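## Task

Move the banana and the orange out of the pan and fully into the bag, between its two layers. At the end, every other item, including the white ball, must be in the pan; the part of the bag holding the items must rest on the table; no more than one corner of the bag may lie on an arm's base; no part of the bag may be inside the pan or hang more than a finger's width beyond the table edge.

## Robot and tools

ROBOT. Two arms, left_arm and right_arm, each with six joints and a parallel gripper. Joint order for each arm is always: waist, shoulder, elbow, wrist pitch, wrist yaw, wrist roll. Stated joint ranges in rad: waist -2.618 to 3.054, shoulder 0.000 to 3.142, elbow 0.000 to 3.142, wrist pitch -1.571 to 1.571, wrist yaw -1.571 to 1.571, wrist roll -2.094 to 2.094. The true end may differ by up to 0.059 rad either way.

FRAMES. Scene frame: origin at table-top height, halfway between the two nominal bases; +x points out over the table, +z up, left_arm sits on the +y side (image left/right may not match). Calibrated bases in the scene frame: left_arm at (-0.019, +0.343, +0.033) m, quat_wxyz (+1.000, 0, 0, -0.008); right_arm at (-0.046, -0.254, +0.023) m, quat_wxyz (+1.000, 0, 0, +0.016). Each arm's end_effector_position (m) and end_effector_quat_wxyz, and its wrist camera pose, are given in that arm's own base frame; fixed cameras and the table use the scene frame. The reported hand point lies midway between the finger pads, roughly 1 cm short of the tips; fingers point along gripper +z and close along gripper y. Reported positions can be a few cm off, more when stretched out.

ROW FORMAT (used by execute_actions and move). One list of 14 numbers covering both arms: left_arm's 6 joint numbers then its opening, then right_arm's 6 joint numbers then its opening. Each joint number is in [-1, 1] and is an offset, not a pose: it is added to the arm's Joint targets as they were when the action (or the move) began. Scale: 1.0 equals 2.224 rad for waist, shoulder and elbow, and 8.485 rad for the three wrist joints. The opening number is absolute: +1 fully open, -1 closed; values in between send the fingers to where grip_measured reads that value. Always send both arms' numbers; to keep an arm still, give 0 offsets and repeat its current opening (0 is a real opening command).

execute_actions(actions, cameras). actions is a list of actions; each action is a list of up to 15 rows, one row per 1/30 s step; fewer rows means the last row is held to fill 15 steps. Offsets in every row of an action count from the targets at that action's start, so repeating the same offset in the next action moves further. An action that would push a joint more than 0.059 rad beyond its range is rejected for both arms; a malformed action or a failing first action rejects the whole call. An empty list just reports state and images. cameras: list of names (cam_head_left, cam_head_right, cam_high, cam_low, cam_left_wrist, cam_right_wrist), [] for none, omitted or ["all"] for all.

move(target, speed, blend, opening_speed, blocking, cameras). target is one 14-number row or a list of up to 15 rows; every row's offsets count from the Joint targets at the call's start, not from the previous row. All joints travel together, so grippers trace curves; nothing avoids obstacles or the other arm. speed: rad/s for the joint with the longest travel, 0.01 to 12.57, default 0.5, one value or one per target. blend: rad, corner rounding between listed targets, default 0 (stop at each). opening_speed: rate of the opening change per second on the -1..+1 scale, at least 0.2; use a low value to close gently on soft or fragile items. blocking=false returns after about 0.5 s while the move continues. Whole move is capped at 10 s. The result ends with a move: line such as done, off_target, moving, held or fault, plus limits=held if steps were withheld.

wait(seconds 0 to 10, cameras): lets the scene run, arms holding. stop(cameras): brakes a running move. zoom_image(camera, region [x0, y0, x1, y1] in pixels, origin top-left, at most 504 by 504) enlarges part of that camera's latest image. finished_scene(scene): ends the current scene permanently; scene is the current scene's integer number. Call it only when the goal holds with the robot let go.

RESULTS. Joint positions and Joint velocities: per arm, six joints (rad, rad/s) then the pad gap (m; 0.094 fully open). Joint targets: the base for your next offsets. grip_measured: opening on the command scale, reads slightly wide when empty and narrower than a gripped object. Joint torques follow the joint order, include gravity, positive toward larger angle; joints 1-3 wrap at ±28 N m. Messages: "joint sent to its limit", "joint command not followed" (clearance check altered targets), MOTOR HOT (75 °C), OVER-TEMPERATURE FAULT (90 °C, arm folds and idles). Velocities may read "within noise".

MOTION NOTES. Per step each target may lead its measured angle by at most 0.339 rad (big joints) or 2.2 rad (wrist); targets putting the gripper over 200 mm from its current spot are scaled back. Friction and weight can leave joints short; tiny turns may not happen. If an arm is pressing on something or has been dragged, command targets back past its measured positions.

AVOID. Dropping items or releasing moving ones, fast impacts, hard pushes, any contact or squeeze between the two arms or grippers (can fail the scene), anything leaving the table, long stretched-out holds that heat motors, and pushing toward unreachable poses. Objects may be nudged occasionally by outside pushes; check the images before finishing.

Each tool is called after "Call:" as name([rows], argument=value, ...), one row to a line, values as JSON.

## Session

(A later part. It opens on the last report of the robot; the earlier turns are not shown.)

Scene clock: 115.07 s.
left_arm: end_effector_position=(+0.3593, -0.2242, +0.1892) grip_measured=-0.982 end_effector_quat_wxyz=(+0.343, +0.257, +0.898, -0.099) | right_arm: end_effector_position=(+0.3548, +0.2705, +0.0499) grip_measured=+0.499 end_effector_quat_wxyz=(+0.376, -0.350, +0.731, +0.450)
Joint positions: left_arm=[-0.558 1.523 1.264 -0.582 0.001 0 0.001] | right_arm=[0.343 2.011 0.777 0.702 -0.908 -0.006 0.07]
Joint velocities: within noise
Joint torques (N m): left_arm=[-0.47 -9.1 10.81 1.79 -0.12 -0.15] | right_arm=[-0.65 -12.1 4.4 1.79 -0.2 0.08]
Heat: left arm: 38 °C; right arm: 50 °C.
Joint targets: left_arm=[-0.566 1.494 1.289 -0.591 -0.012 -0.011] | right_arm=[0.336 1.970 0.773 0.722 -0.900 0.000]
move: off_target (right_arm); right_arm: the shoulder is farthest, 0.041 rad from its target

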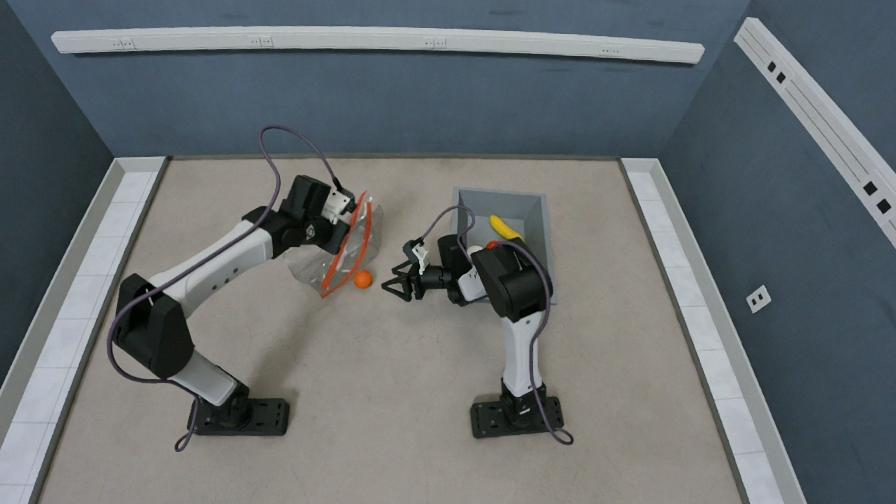

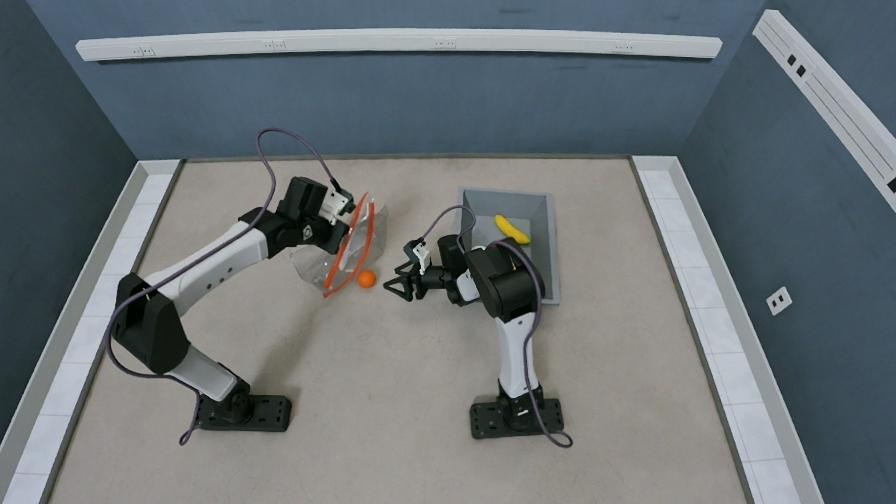

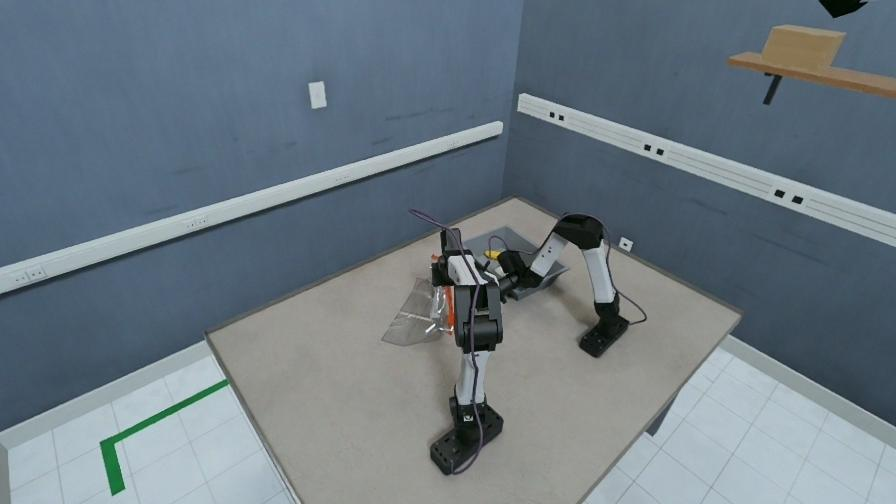

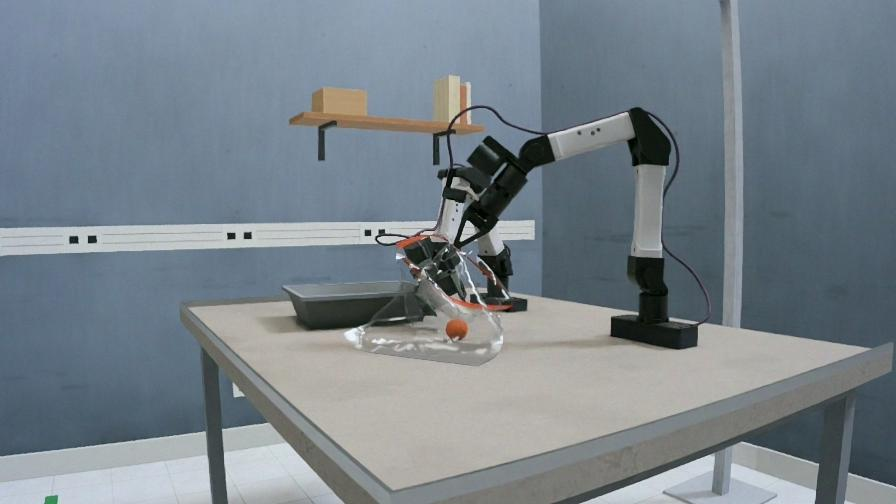

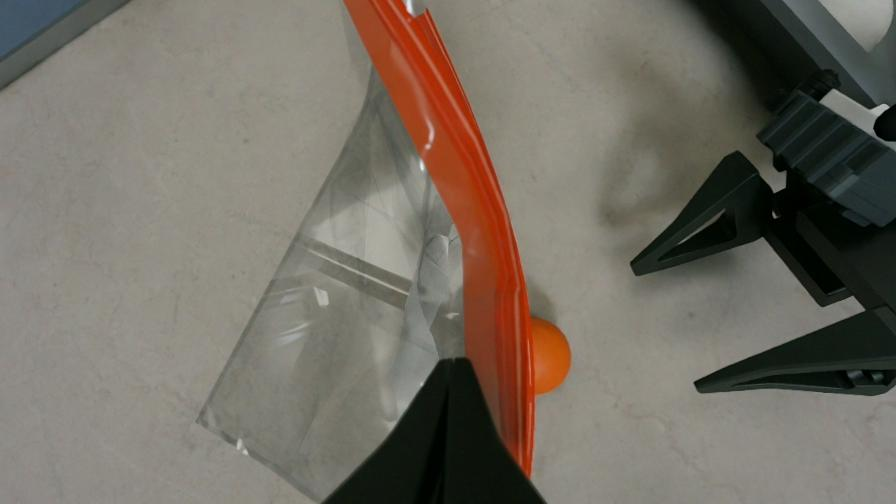

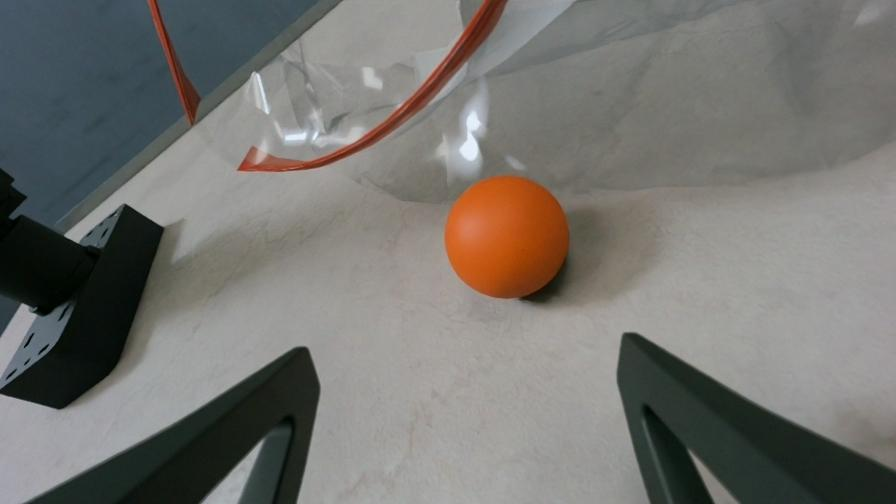

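Call:
move(target=[0,0,0.0427,-0.0112,0,0,-1,0.0647,0.1596,0.1353,0.0021,0.0136,0,0.8], speed=0.35)

Scene clock: 118.17 s.
left_arm: end_effector_position=(+0.3588, -0.2239, +0.2151) grip_measured=-0.982 end_effector_quat_wxyz=(+0.346, +0.257, +0.897, -0.100) | right_arm: end_effector_position=(+0.3959, +0.3401, +0.0156) grip_measured=+0.799 end_effector_quat_wxyz=(+0.398, -0.386, +0.711, +0.434)
Joint positions: left_arm=[-0.558 1.519 1.359 -0.674 0.001 0 0.001] | right_arm=[0.471 2.292 1.065 0.769 -0.801 -0.01 0.085]
Joint velocities: within noise
Joint torques (N m): left_arm=[-0.46 -8.73 10.78 1.78 -0.12 -0.15] | right_arm=[0.85 -7.86 5.74 1.39 -0.04 0.11]
Heat: left arm: 38 °C; right arm: 49 °C.
Joint targets: left_arm=[-0.566 1.494 1.384 -0.686 -0.012 -0.011] | right_arm=[0.479 2.325 1.074 0.740 -0.785 0.000]
move: done

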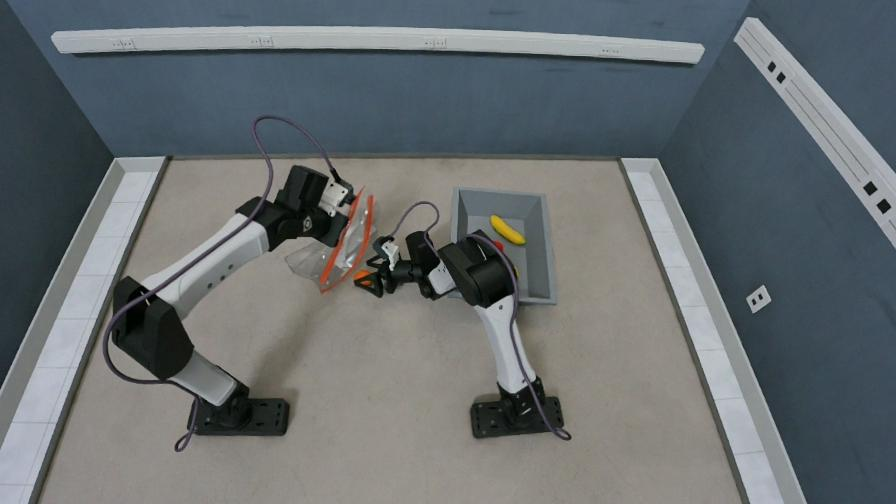

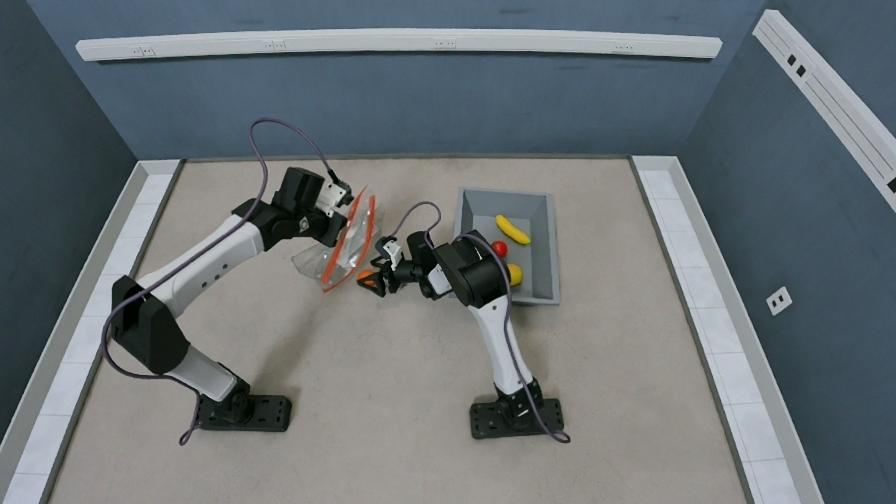

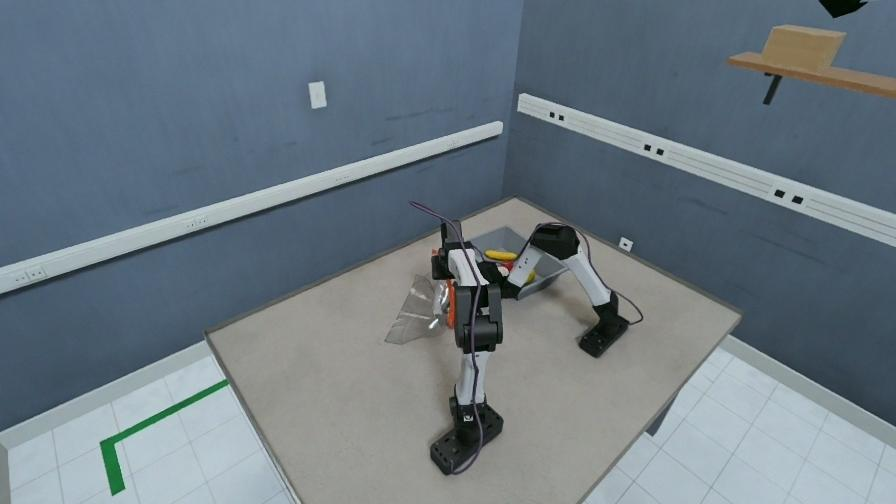

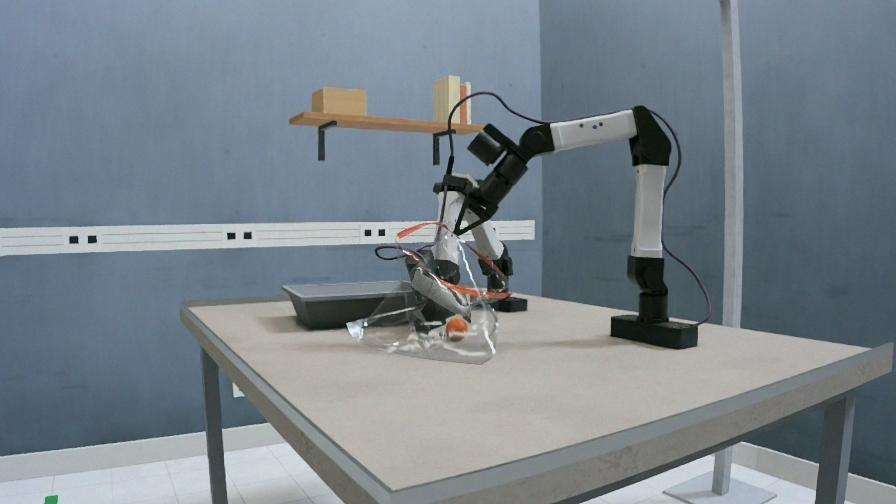

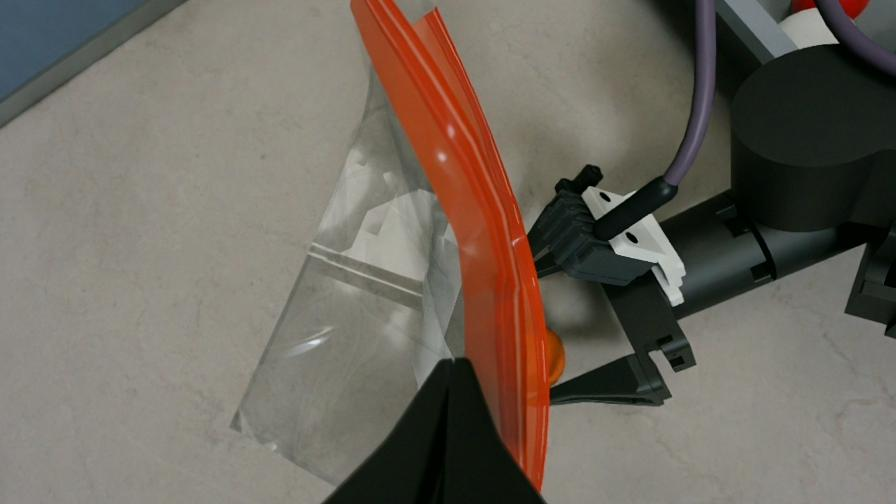

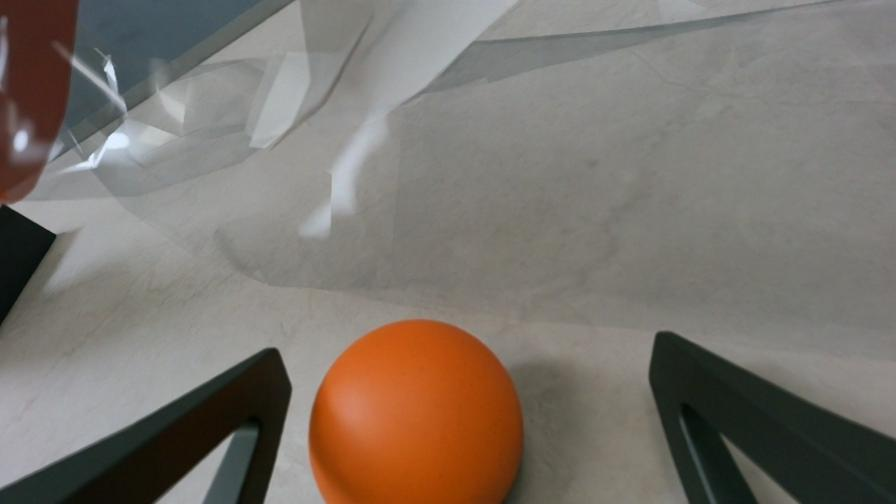

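Call:
move([
  [0,0,0,0,0,0,-1,0.004,0.0135,0.004,-0.001,0,0,0.8],
  [0,0,0,0,0,0,-1,0.004,0.0135,0.004,-0.001,0,0,-0.15],
], speed=0.2, opening_speed=0.5)

Scene clock: 121.40 s.
left_arm: end_effector_position=(+0.3587, -0.2238, +0.2150) grip_measured=-0.982 end_effector_quat_wxyz=(+0.345, +0.257, +0.897, -0.099) | right_arm: end_effector_position=(+0.3996, +0.3431, +0.0079) grip_measured=-0.144 end_effector_quat_wxyz=(+0.401, -0.386, +0.711, +0.429)
Joint positions: left_arm=[-0.558 1.519 1.359 -0.675 0.001 0 0.001] | right_arm=[0.476 2.324 1.084 0.786 -0.787 -0.011 0.04]
Joint velocities: left_arm=[within noise] | right_arm=[0.007 -0.007 -0.037 -0.037 0.051 0.051 0.007]
Joint torques (N m): left_arm=[-0.51 -8.75 10.77 1.77 -0.12 -0.14] | right_arm=[1.22 -8.14 4.75 1.15 -0.18 0.13]
Heat: left arm: 37 °C; right arm: 48 °C.
Joint targets: left_arm=[-0.566 1.494 1.384 -0.686 -0.012 -0.011] | right_arm=[0.488 2.355 1.083 0.731 -0.785 0.000]
move: off_target (right_arm); target 2's new numbers were sent with right_arm's wrist pitch 0.061 rad from that target; right_arm: the wrist pitch is farthest, 0.054 rad from its target

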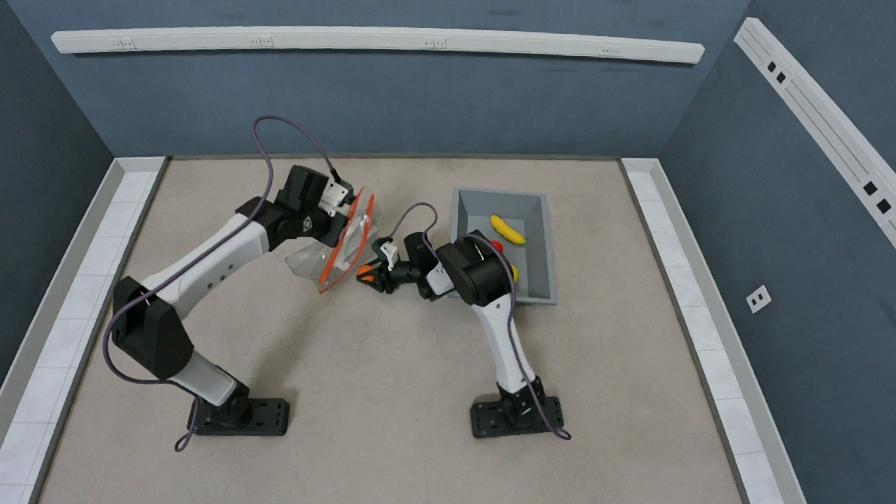

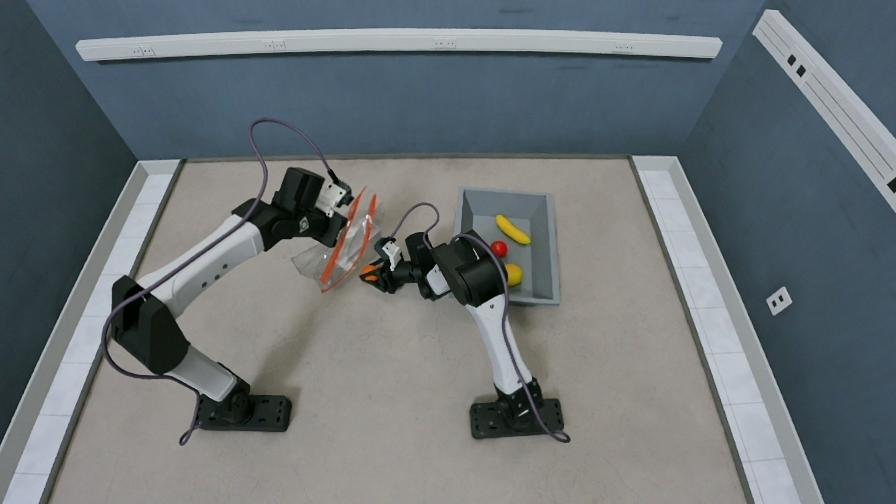

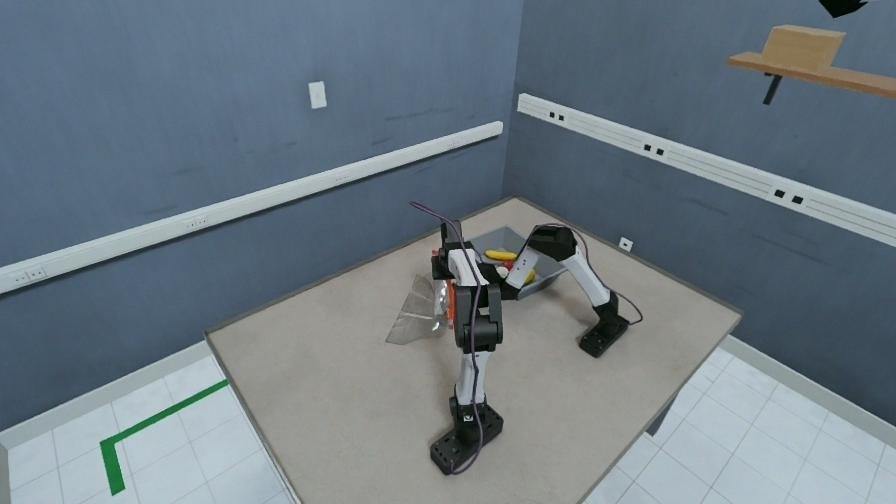

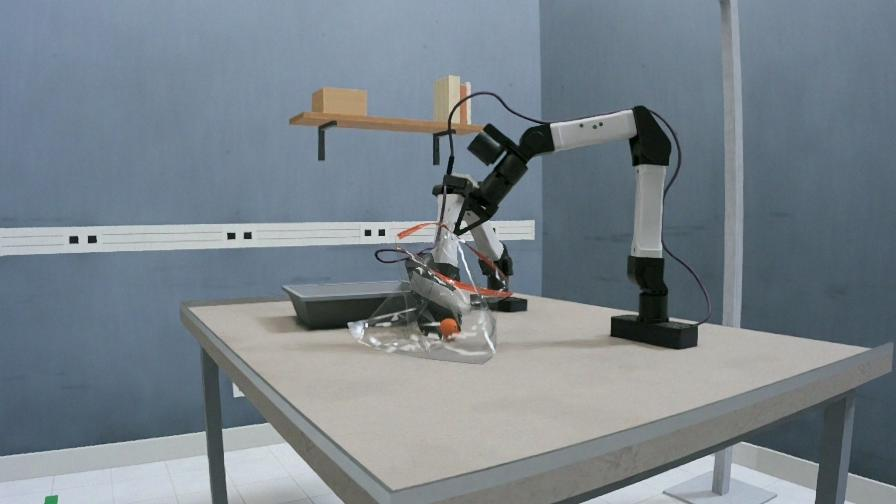

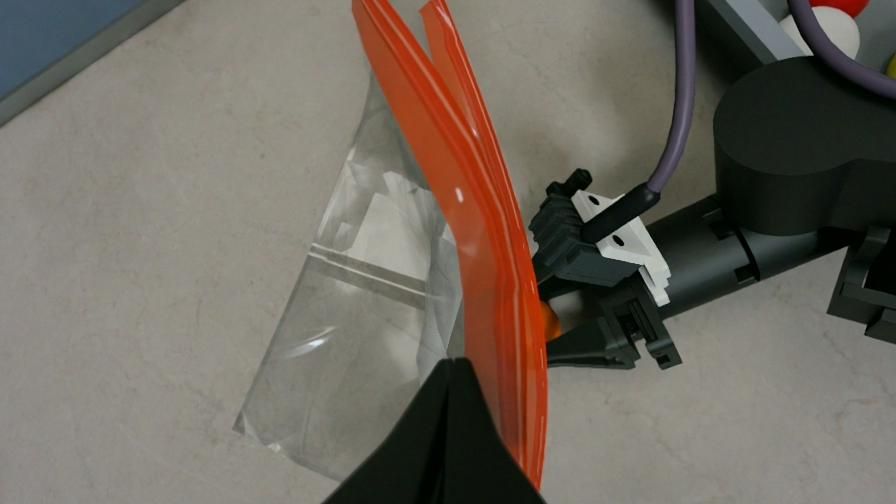

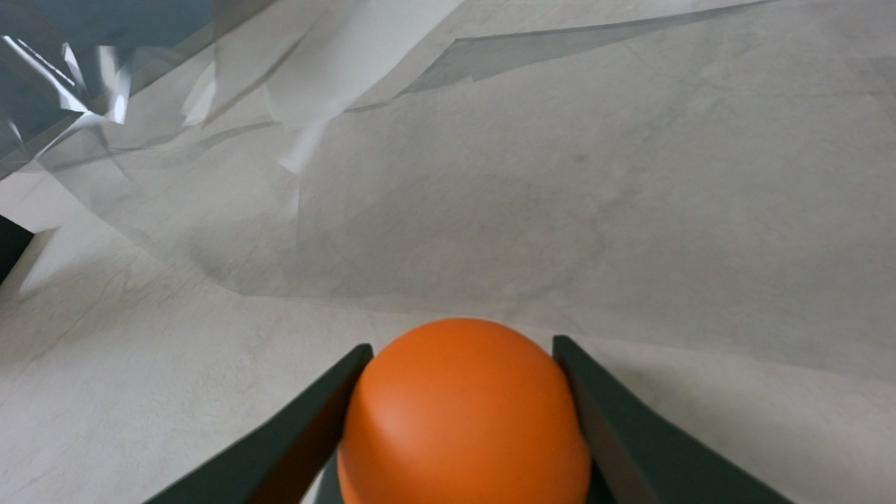

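Call:
move([
  [0,0,-0.02,0.005,0,0,-1,-0.0683,-0.1731,-0.1394,-0.0011,-0.0136,0,-0.15],
  [0,0,-0.0427,0.0112,0,0,-1,-0.0297,-0.1286,-0.1322,0.057,-0.0018,0,-0.15],
], speed=0.4)

Call:
zoom_image(camera="cam_low", region=[340, 220, 540, 380])

Scene clock: 133.87 s.
left_arm: end_effector_position=(+0.3615, -0.2256, +0.2025) grip_measured=-0.982 end_effector_quat_wxyz=(+0.352, +0.256, +0.895, -0.101) | right_arm: end_effector_position=(+0.3735, +0.3010, +0.1133) grip_measured=-0.150 end_effector_quat_wxyz=(+0.550, -0.402, +0.606, +0.410)
Joint positions: left_arm=[-0.558 1.519 1.3 -0.601 0.001 0 0.001] | right_arm=[0.416 2.056 0.778 1.192 -0.809 -0.006 0.04]
Joint velocities: within noise
Joint torques (N m): left_arm=[-0.44 -8.8 7.3 2.02 -0.11 -0.15] | right_arm=[0.65 -7.68 5.71 2.02 0.05 0.1]
Heat: left arm: 36 °C; right arm: 46 °C.
Joint targets: left_arm=[-0.566 1.494 1.289 -0.591 -0.012 -0.011] | right_arm=[0.422 2.069 0.789 1.214 -0.800 0.000]
move: done

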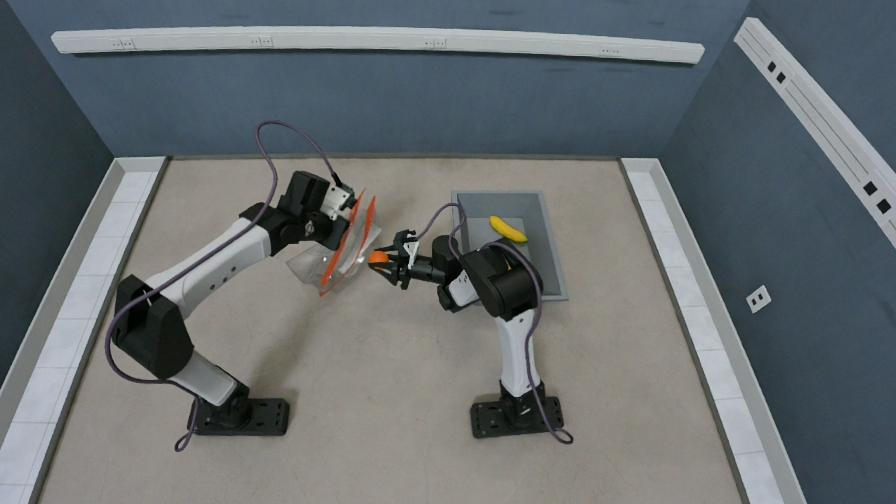

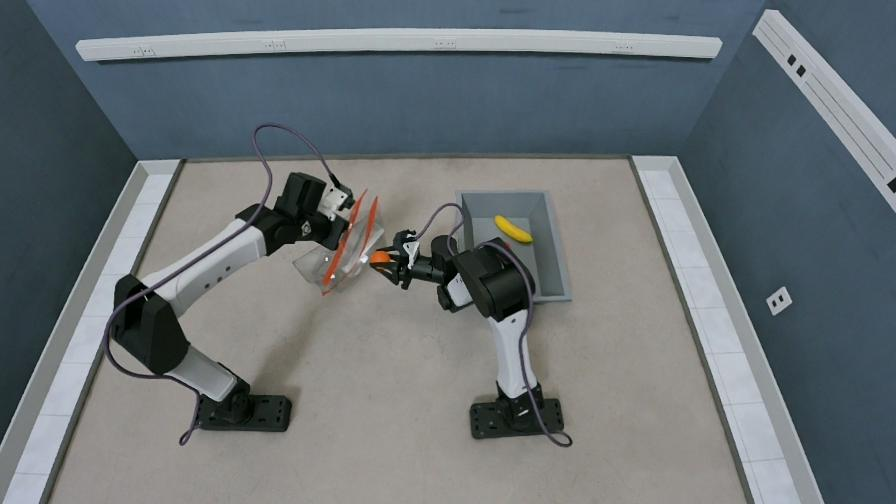

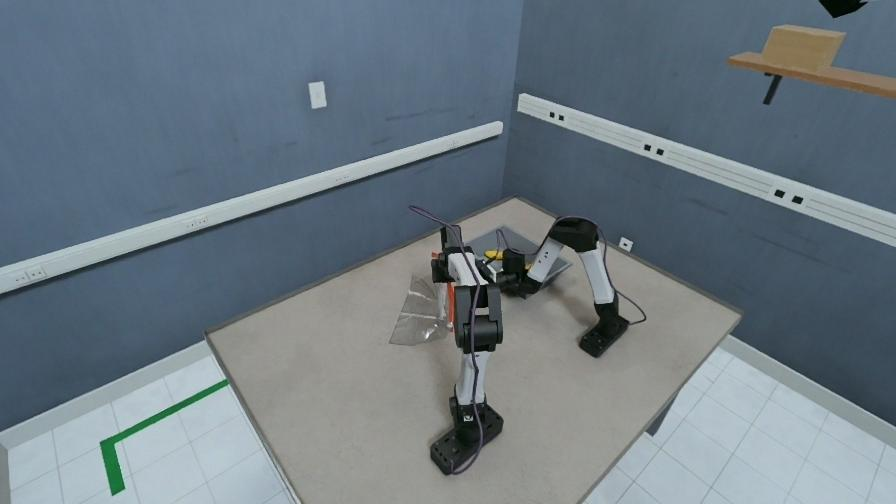

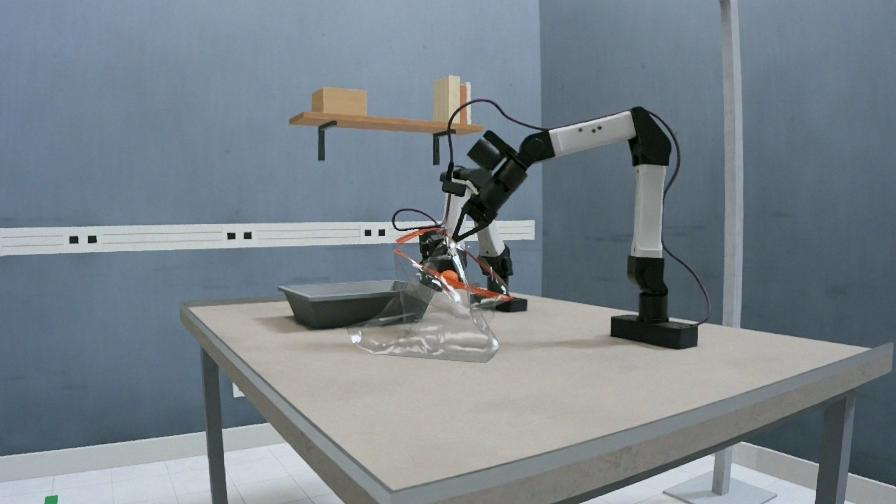

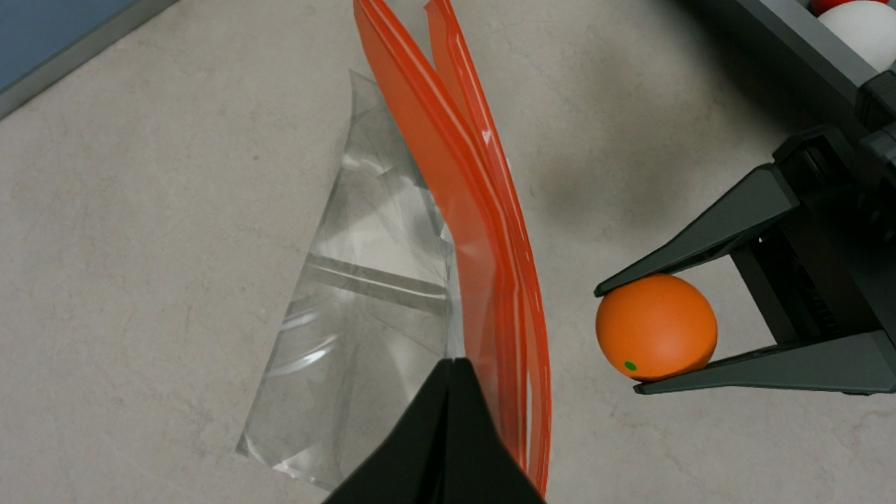

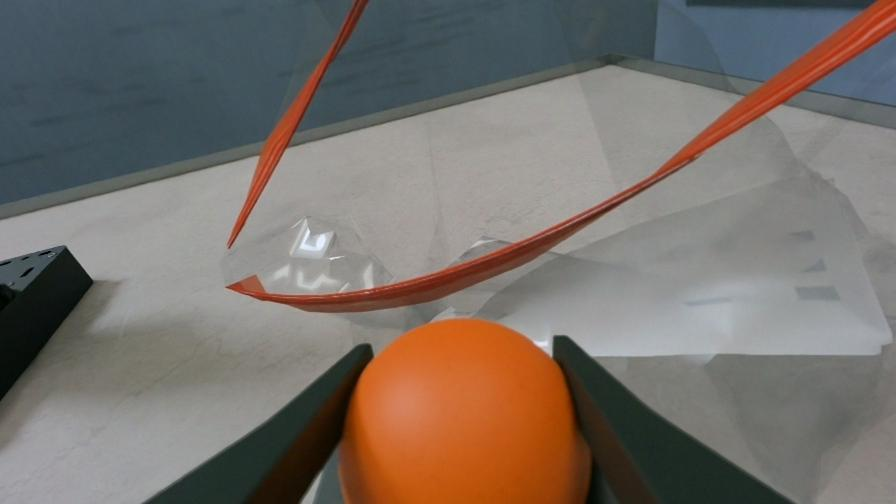

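Scaled by 2.520 from the camera's 896x504 image, which has a finer 1280x720 frame.

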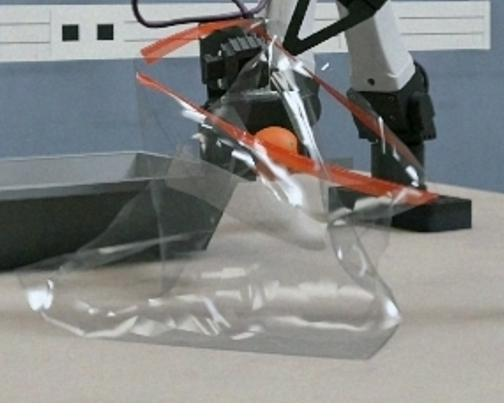

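Call:
move(target=[0,0,-0.025,0.0065,0,0,-1,0,0,0,0,0,0,-0.15], speed=0.3, cameras=["cam_right_wrist","cam_low"])

Call:
zoom_image(camera="cam_low", region=[340, 220, 540, 380])

Scene clock: 135.23 s.
left_arm: end_effector_position=(+0.3612, -0.2254, +0.1884) grip_measured=-0.982 end_effector_quat_wxyz=(+0.352, +0.256, +0.895, -0.101) | right_arm: end_effector_position=(+0.3736, +0.3010, +0.1135) grip_measured=-0.145 end_effector_quat_wxyz=(+0.550, -0.402, +0.606, +0.410)
Joint positions: left_arm=[-0.558 1.518 1.244 -0.547 0.001 0 0.001] | right_arm=[0.416 2.056 0.778 1.193 -0.809 -0.006 0.04]
Joint velocities: left_arm=[within noise] | right_arm=[0.002 -0.007 -0.027 -0.022 -0.022 0.037 -0.004]
Joint torques (N m): left_arm=[-0.5 -8.68 7.41 2.02 -0.12 -0.15] | right_arm=[0.65 -7.69 5.7 1.96 0.02 0.1]
Heat: left arm: 36 °C; right arm: 46 °C.
Joint targets: left_arm=[-0.566 1.495 1.233 -0.536 -0.012 -0.011] | right_arm=[0.422 2.069 0.789 1.214 -0.800 0.000]
move: done
Images, in order (width x height): cam_low 896x504, cam_right_wrist 896x504.

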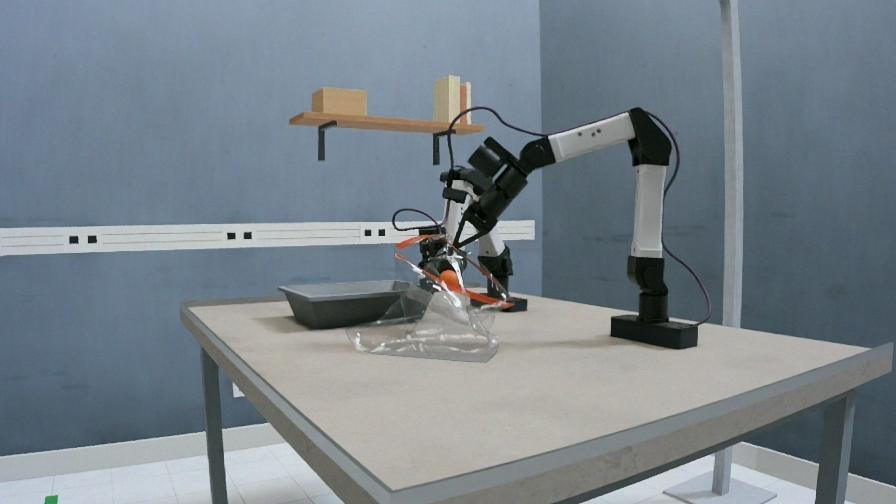

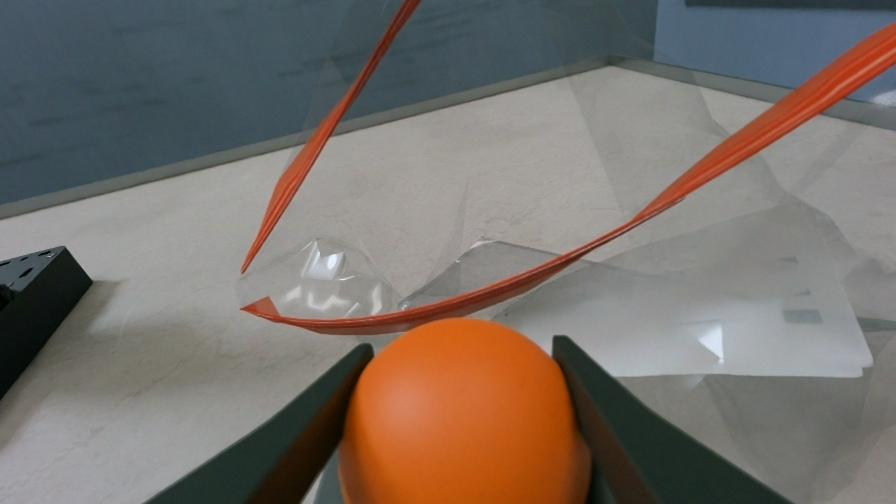

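Scaled by 2.520 from the camera's 896x504 image, which has a finer 1280x720 frame.

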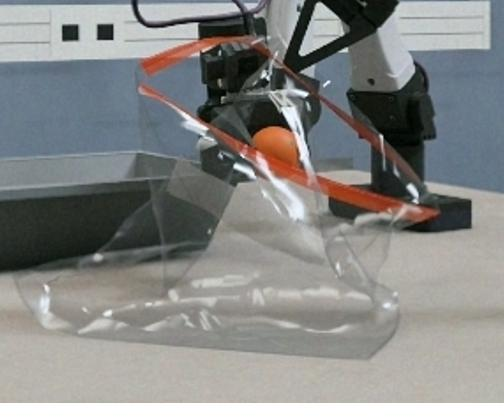

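Call:
move([
  [0,0,0,0,0,0,-1,0.0306,0.0265,0.0337,0.0013,0.0071,0,-0.15],
  [0,0,0,0,0,0,-1,0.0647,0.0809,0.1308,-0.0101,0.0153,0,-0.15],
], speed=0.3, blend=0.03)

Call:
zoom_image(camera="cam_low", region=[340, 220, 540, 380])

Scene clock: 137.63 s.
left_arm: end_effector_position=(+0.3613, -0.2255, +0.1886) grip_measured=-0.982 end_effector_quat_wxyz=(+0.352, +0.256, +0.894, -0.101) | right_arm: end_effector_position=(+0.3988, +0.3786, +0.1067) grip_measured=-0.149 end_effector_quat_wxyz=(+0.557, -0.412, +0.593, +0.411)
Joint positions: left_arm=[-0.558 1.518 1.244 -0.546 0.001 0 0.001] | right_arm=[0.562 2.235 1.057 1.124 -0.68 -0.006 0.04]
Joint velocities: within noise
Joint torques (N m): left_arm=[-0.47 -8.73 7.38 2.03 -0.12 -0.14] | right_arm=[0.44 -9.37 7.42 1.91 0.04 0.11]
Heat: left arm: 36 °C; right arm: 45 °C.
Joint targets: left_arm=[-0.566 1.495 1.233 -0.536 -0.012 -0.011] | right_arm=[0.566 2.249 1.080 1.129 -0.670 0.000]
move: done

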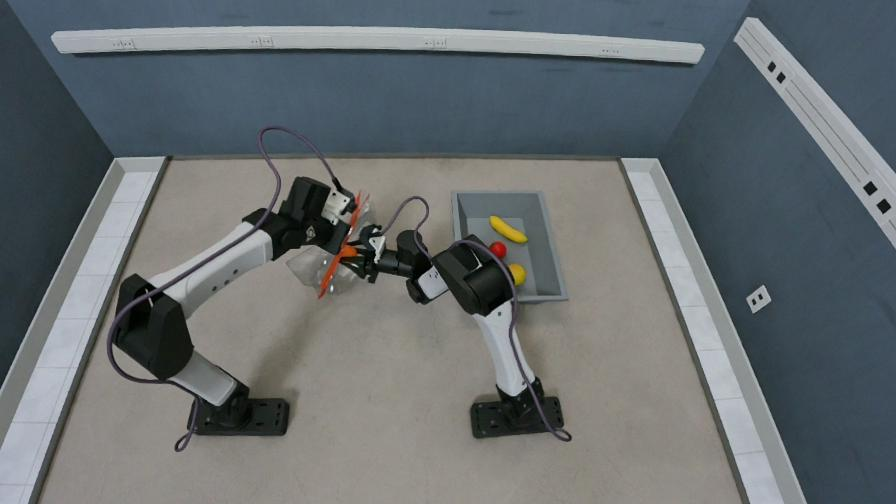

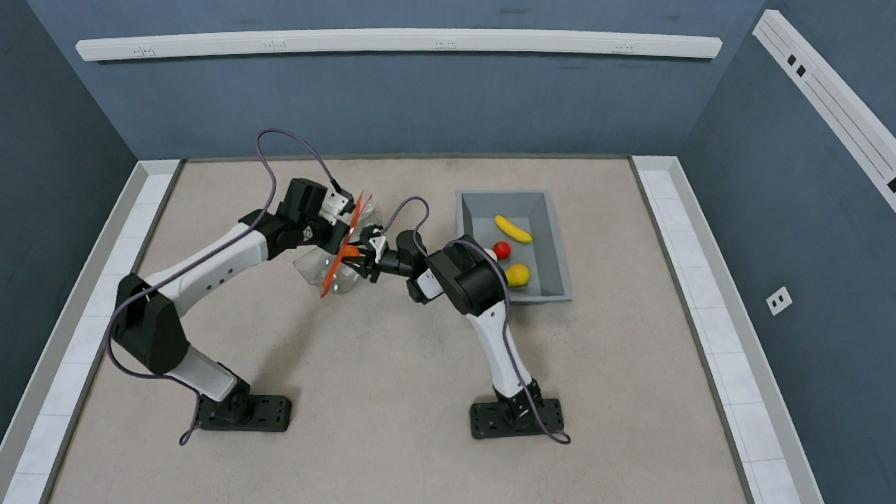

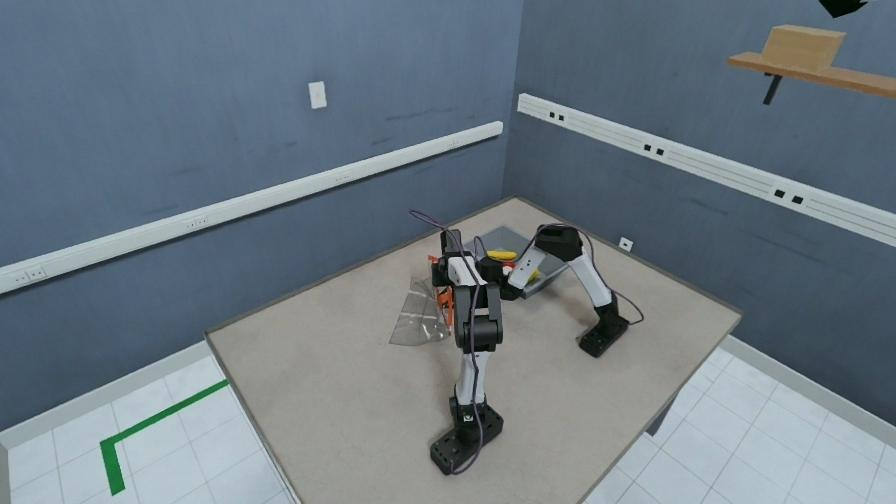

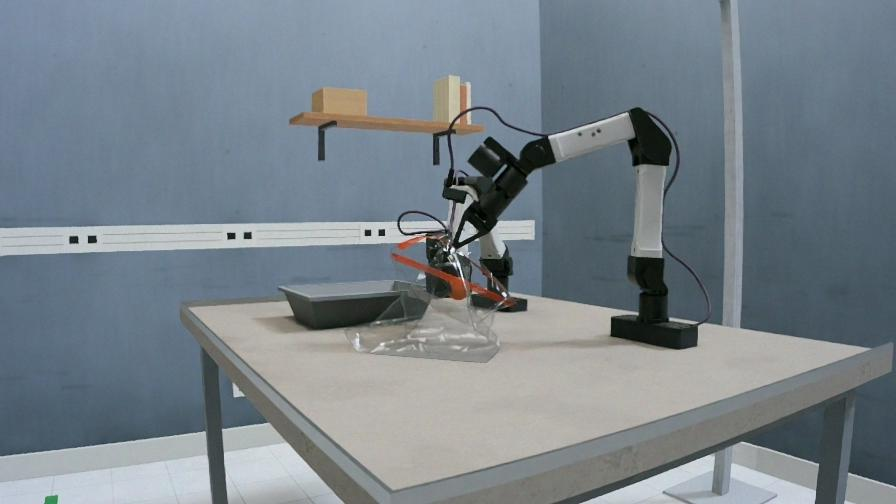

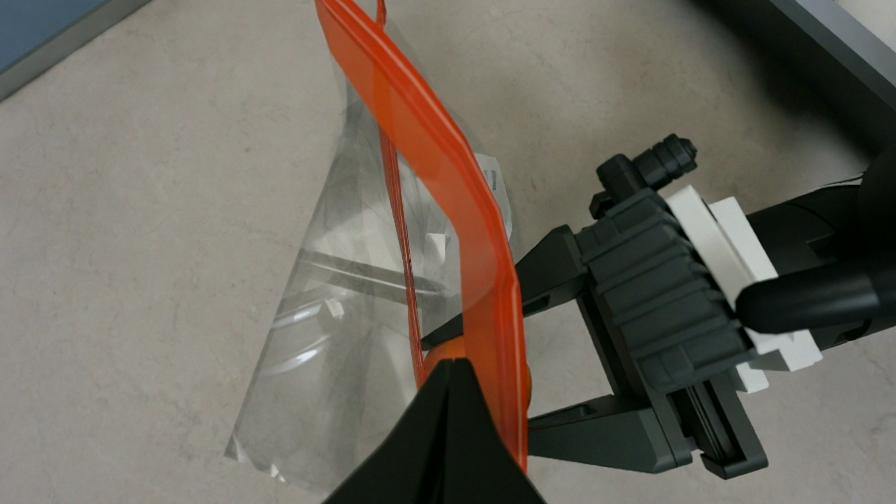

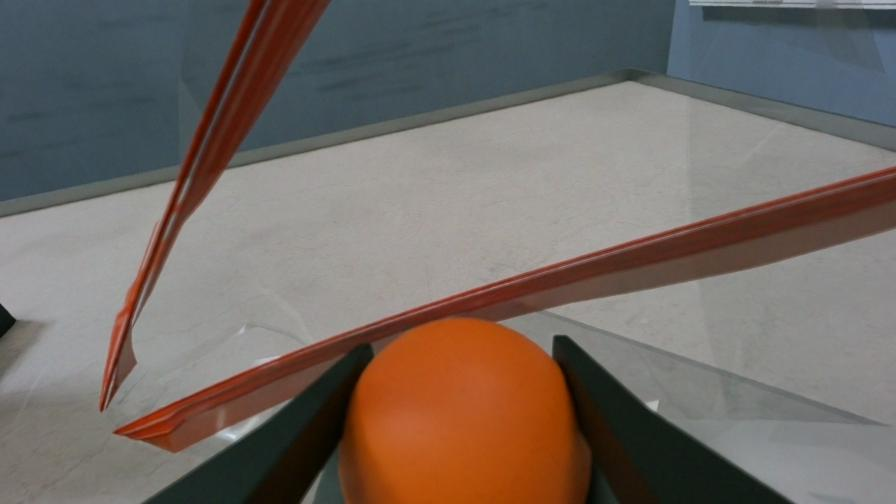

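Scaled by 2.520 from the camera's 896x504 image, which has a finer 1280x720 frame.

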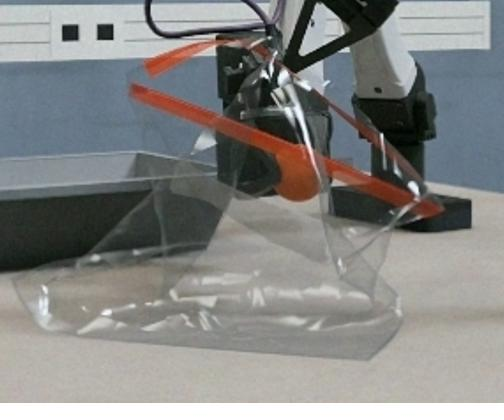

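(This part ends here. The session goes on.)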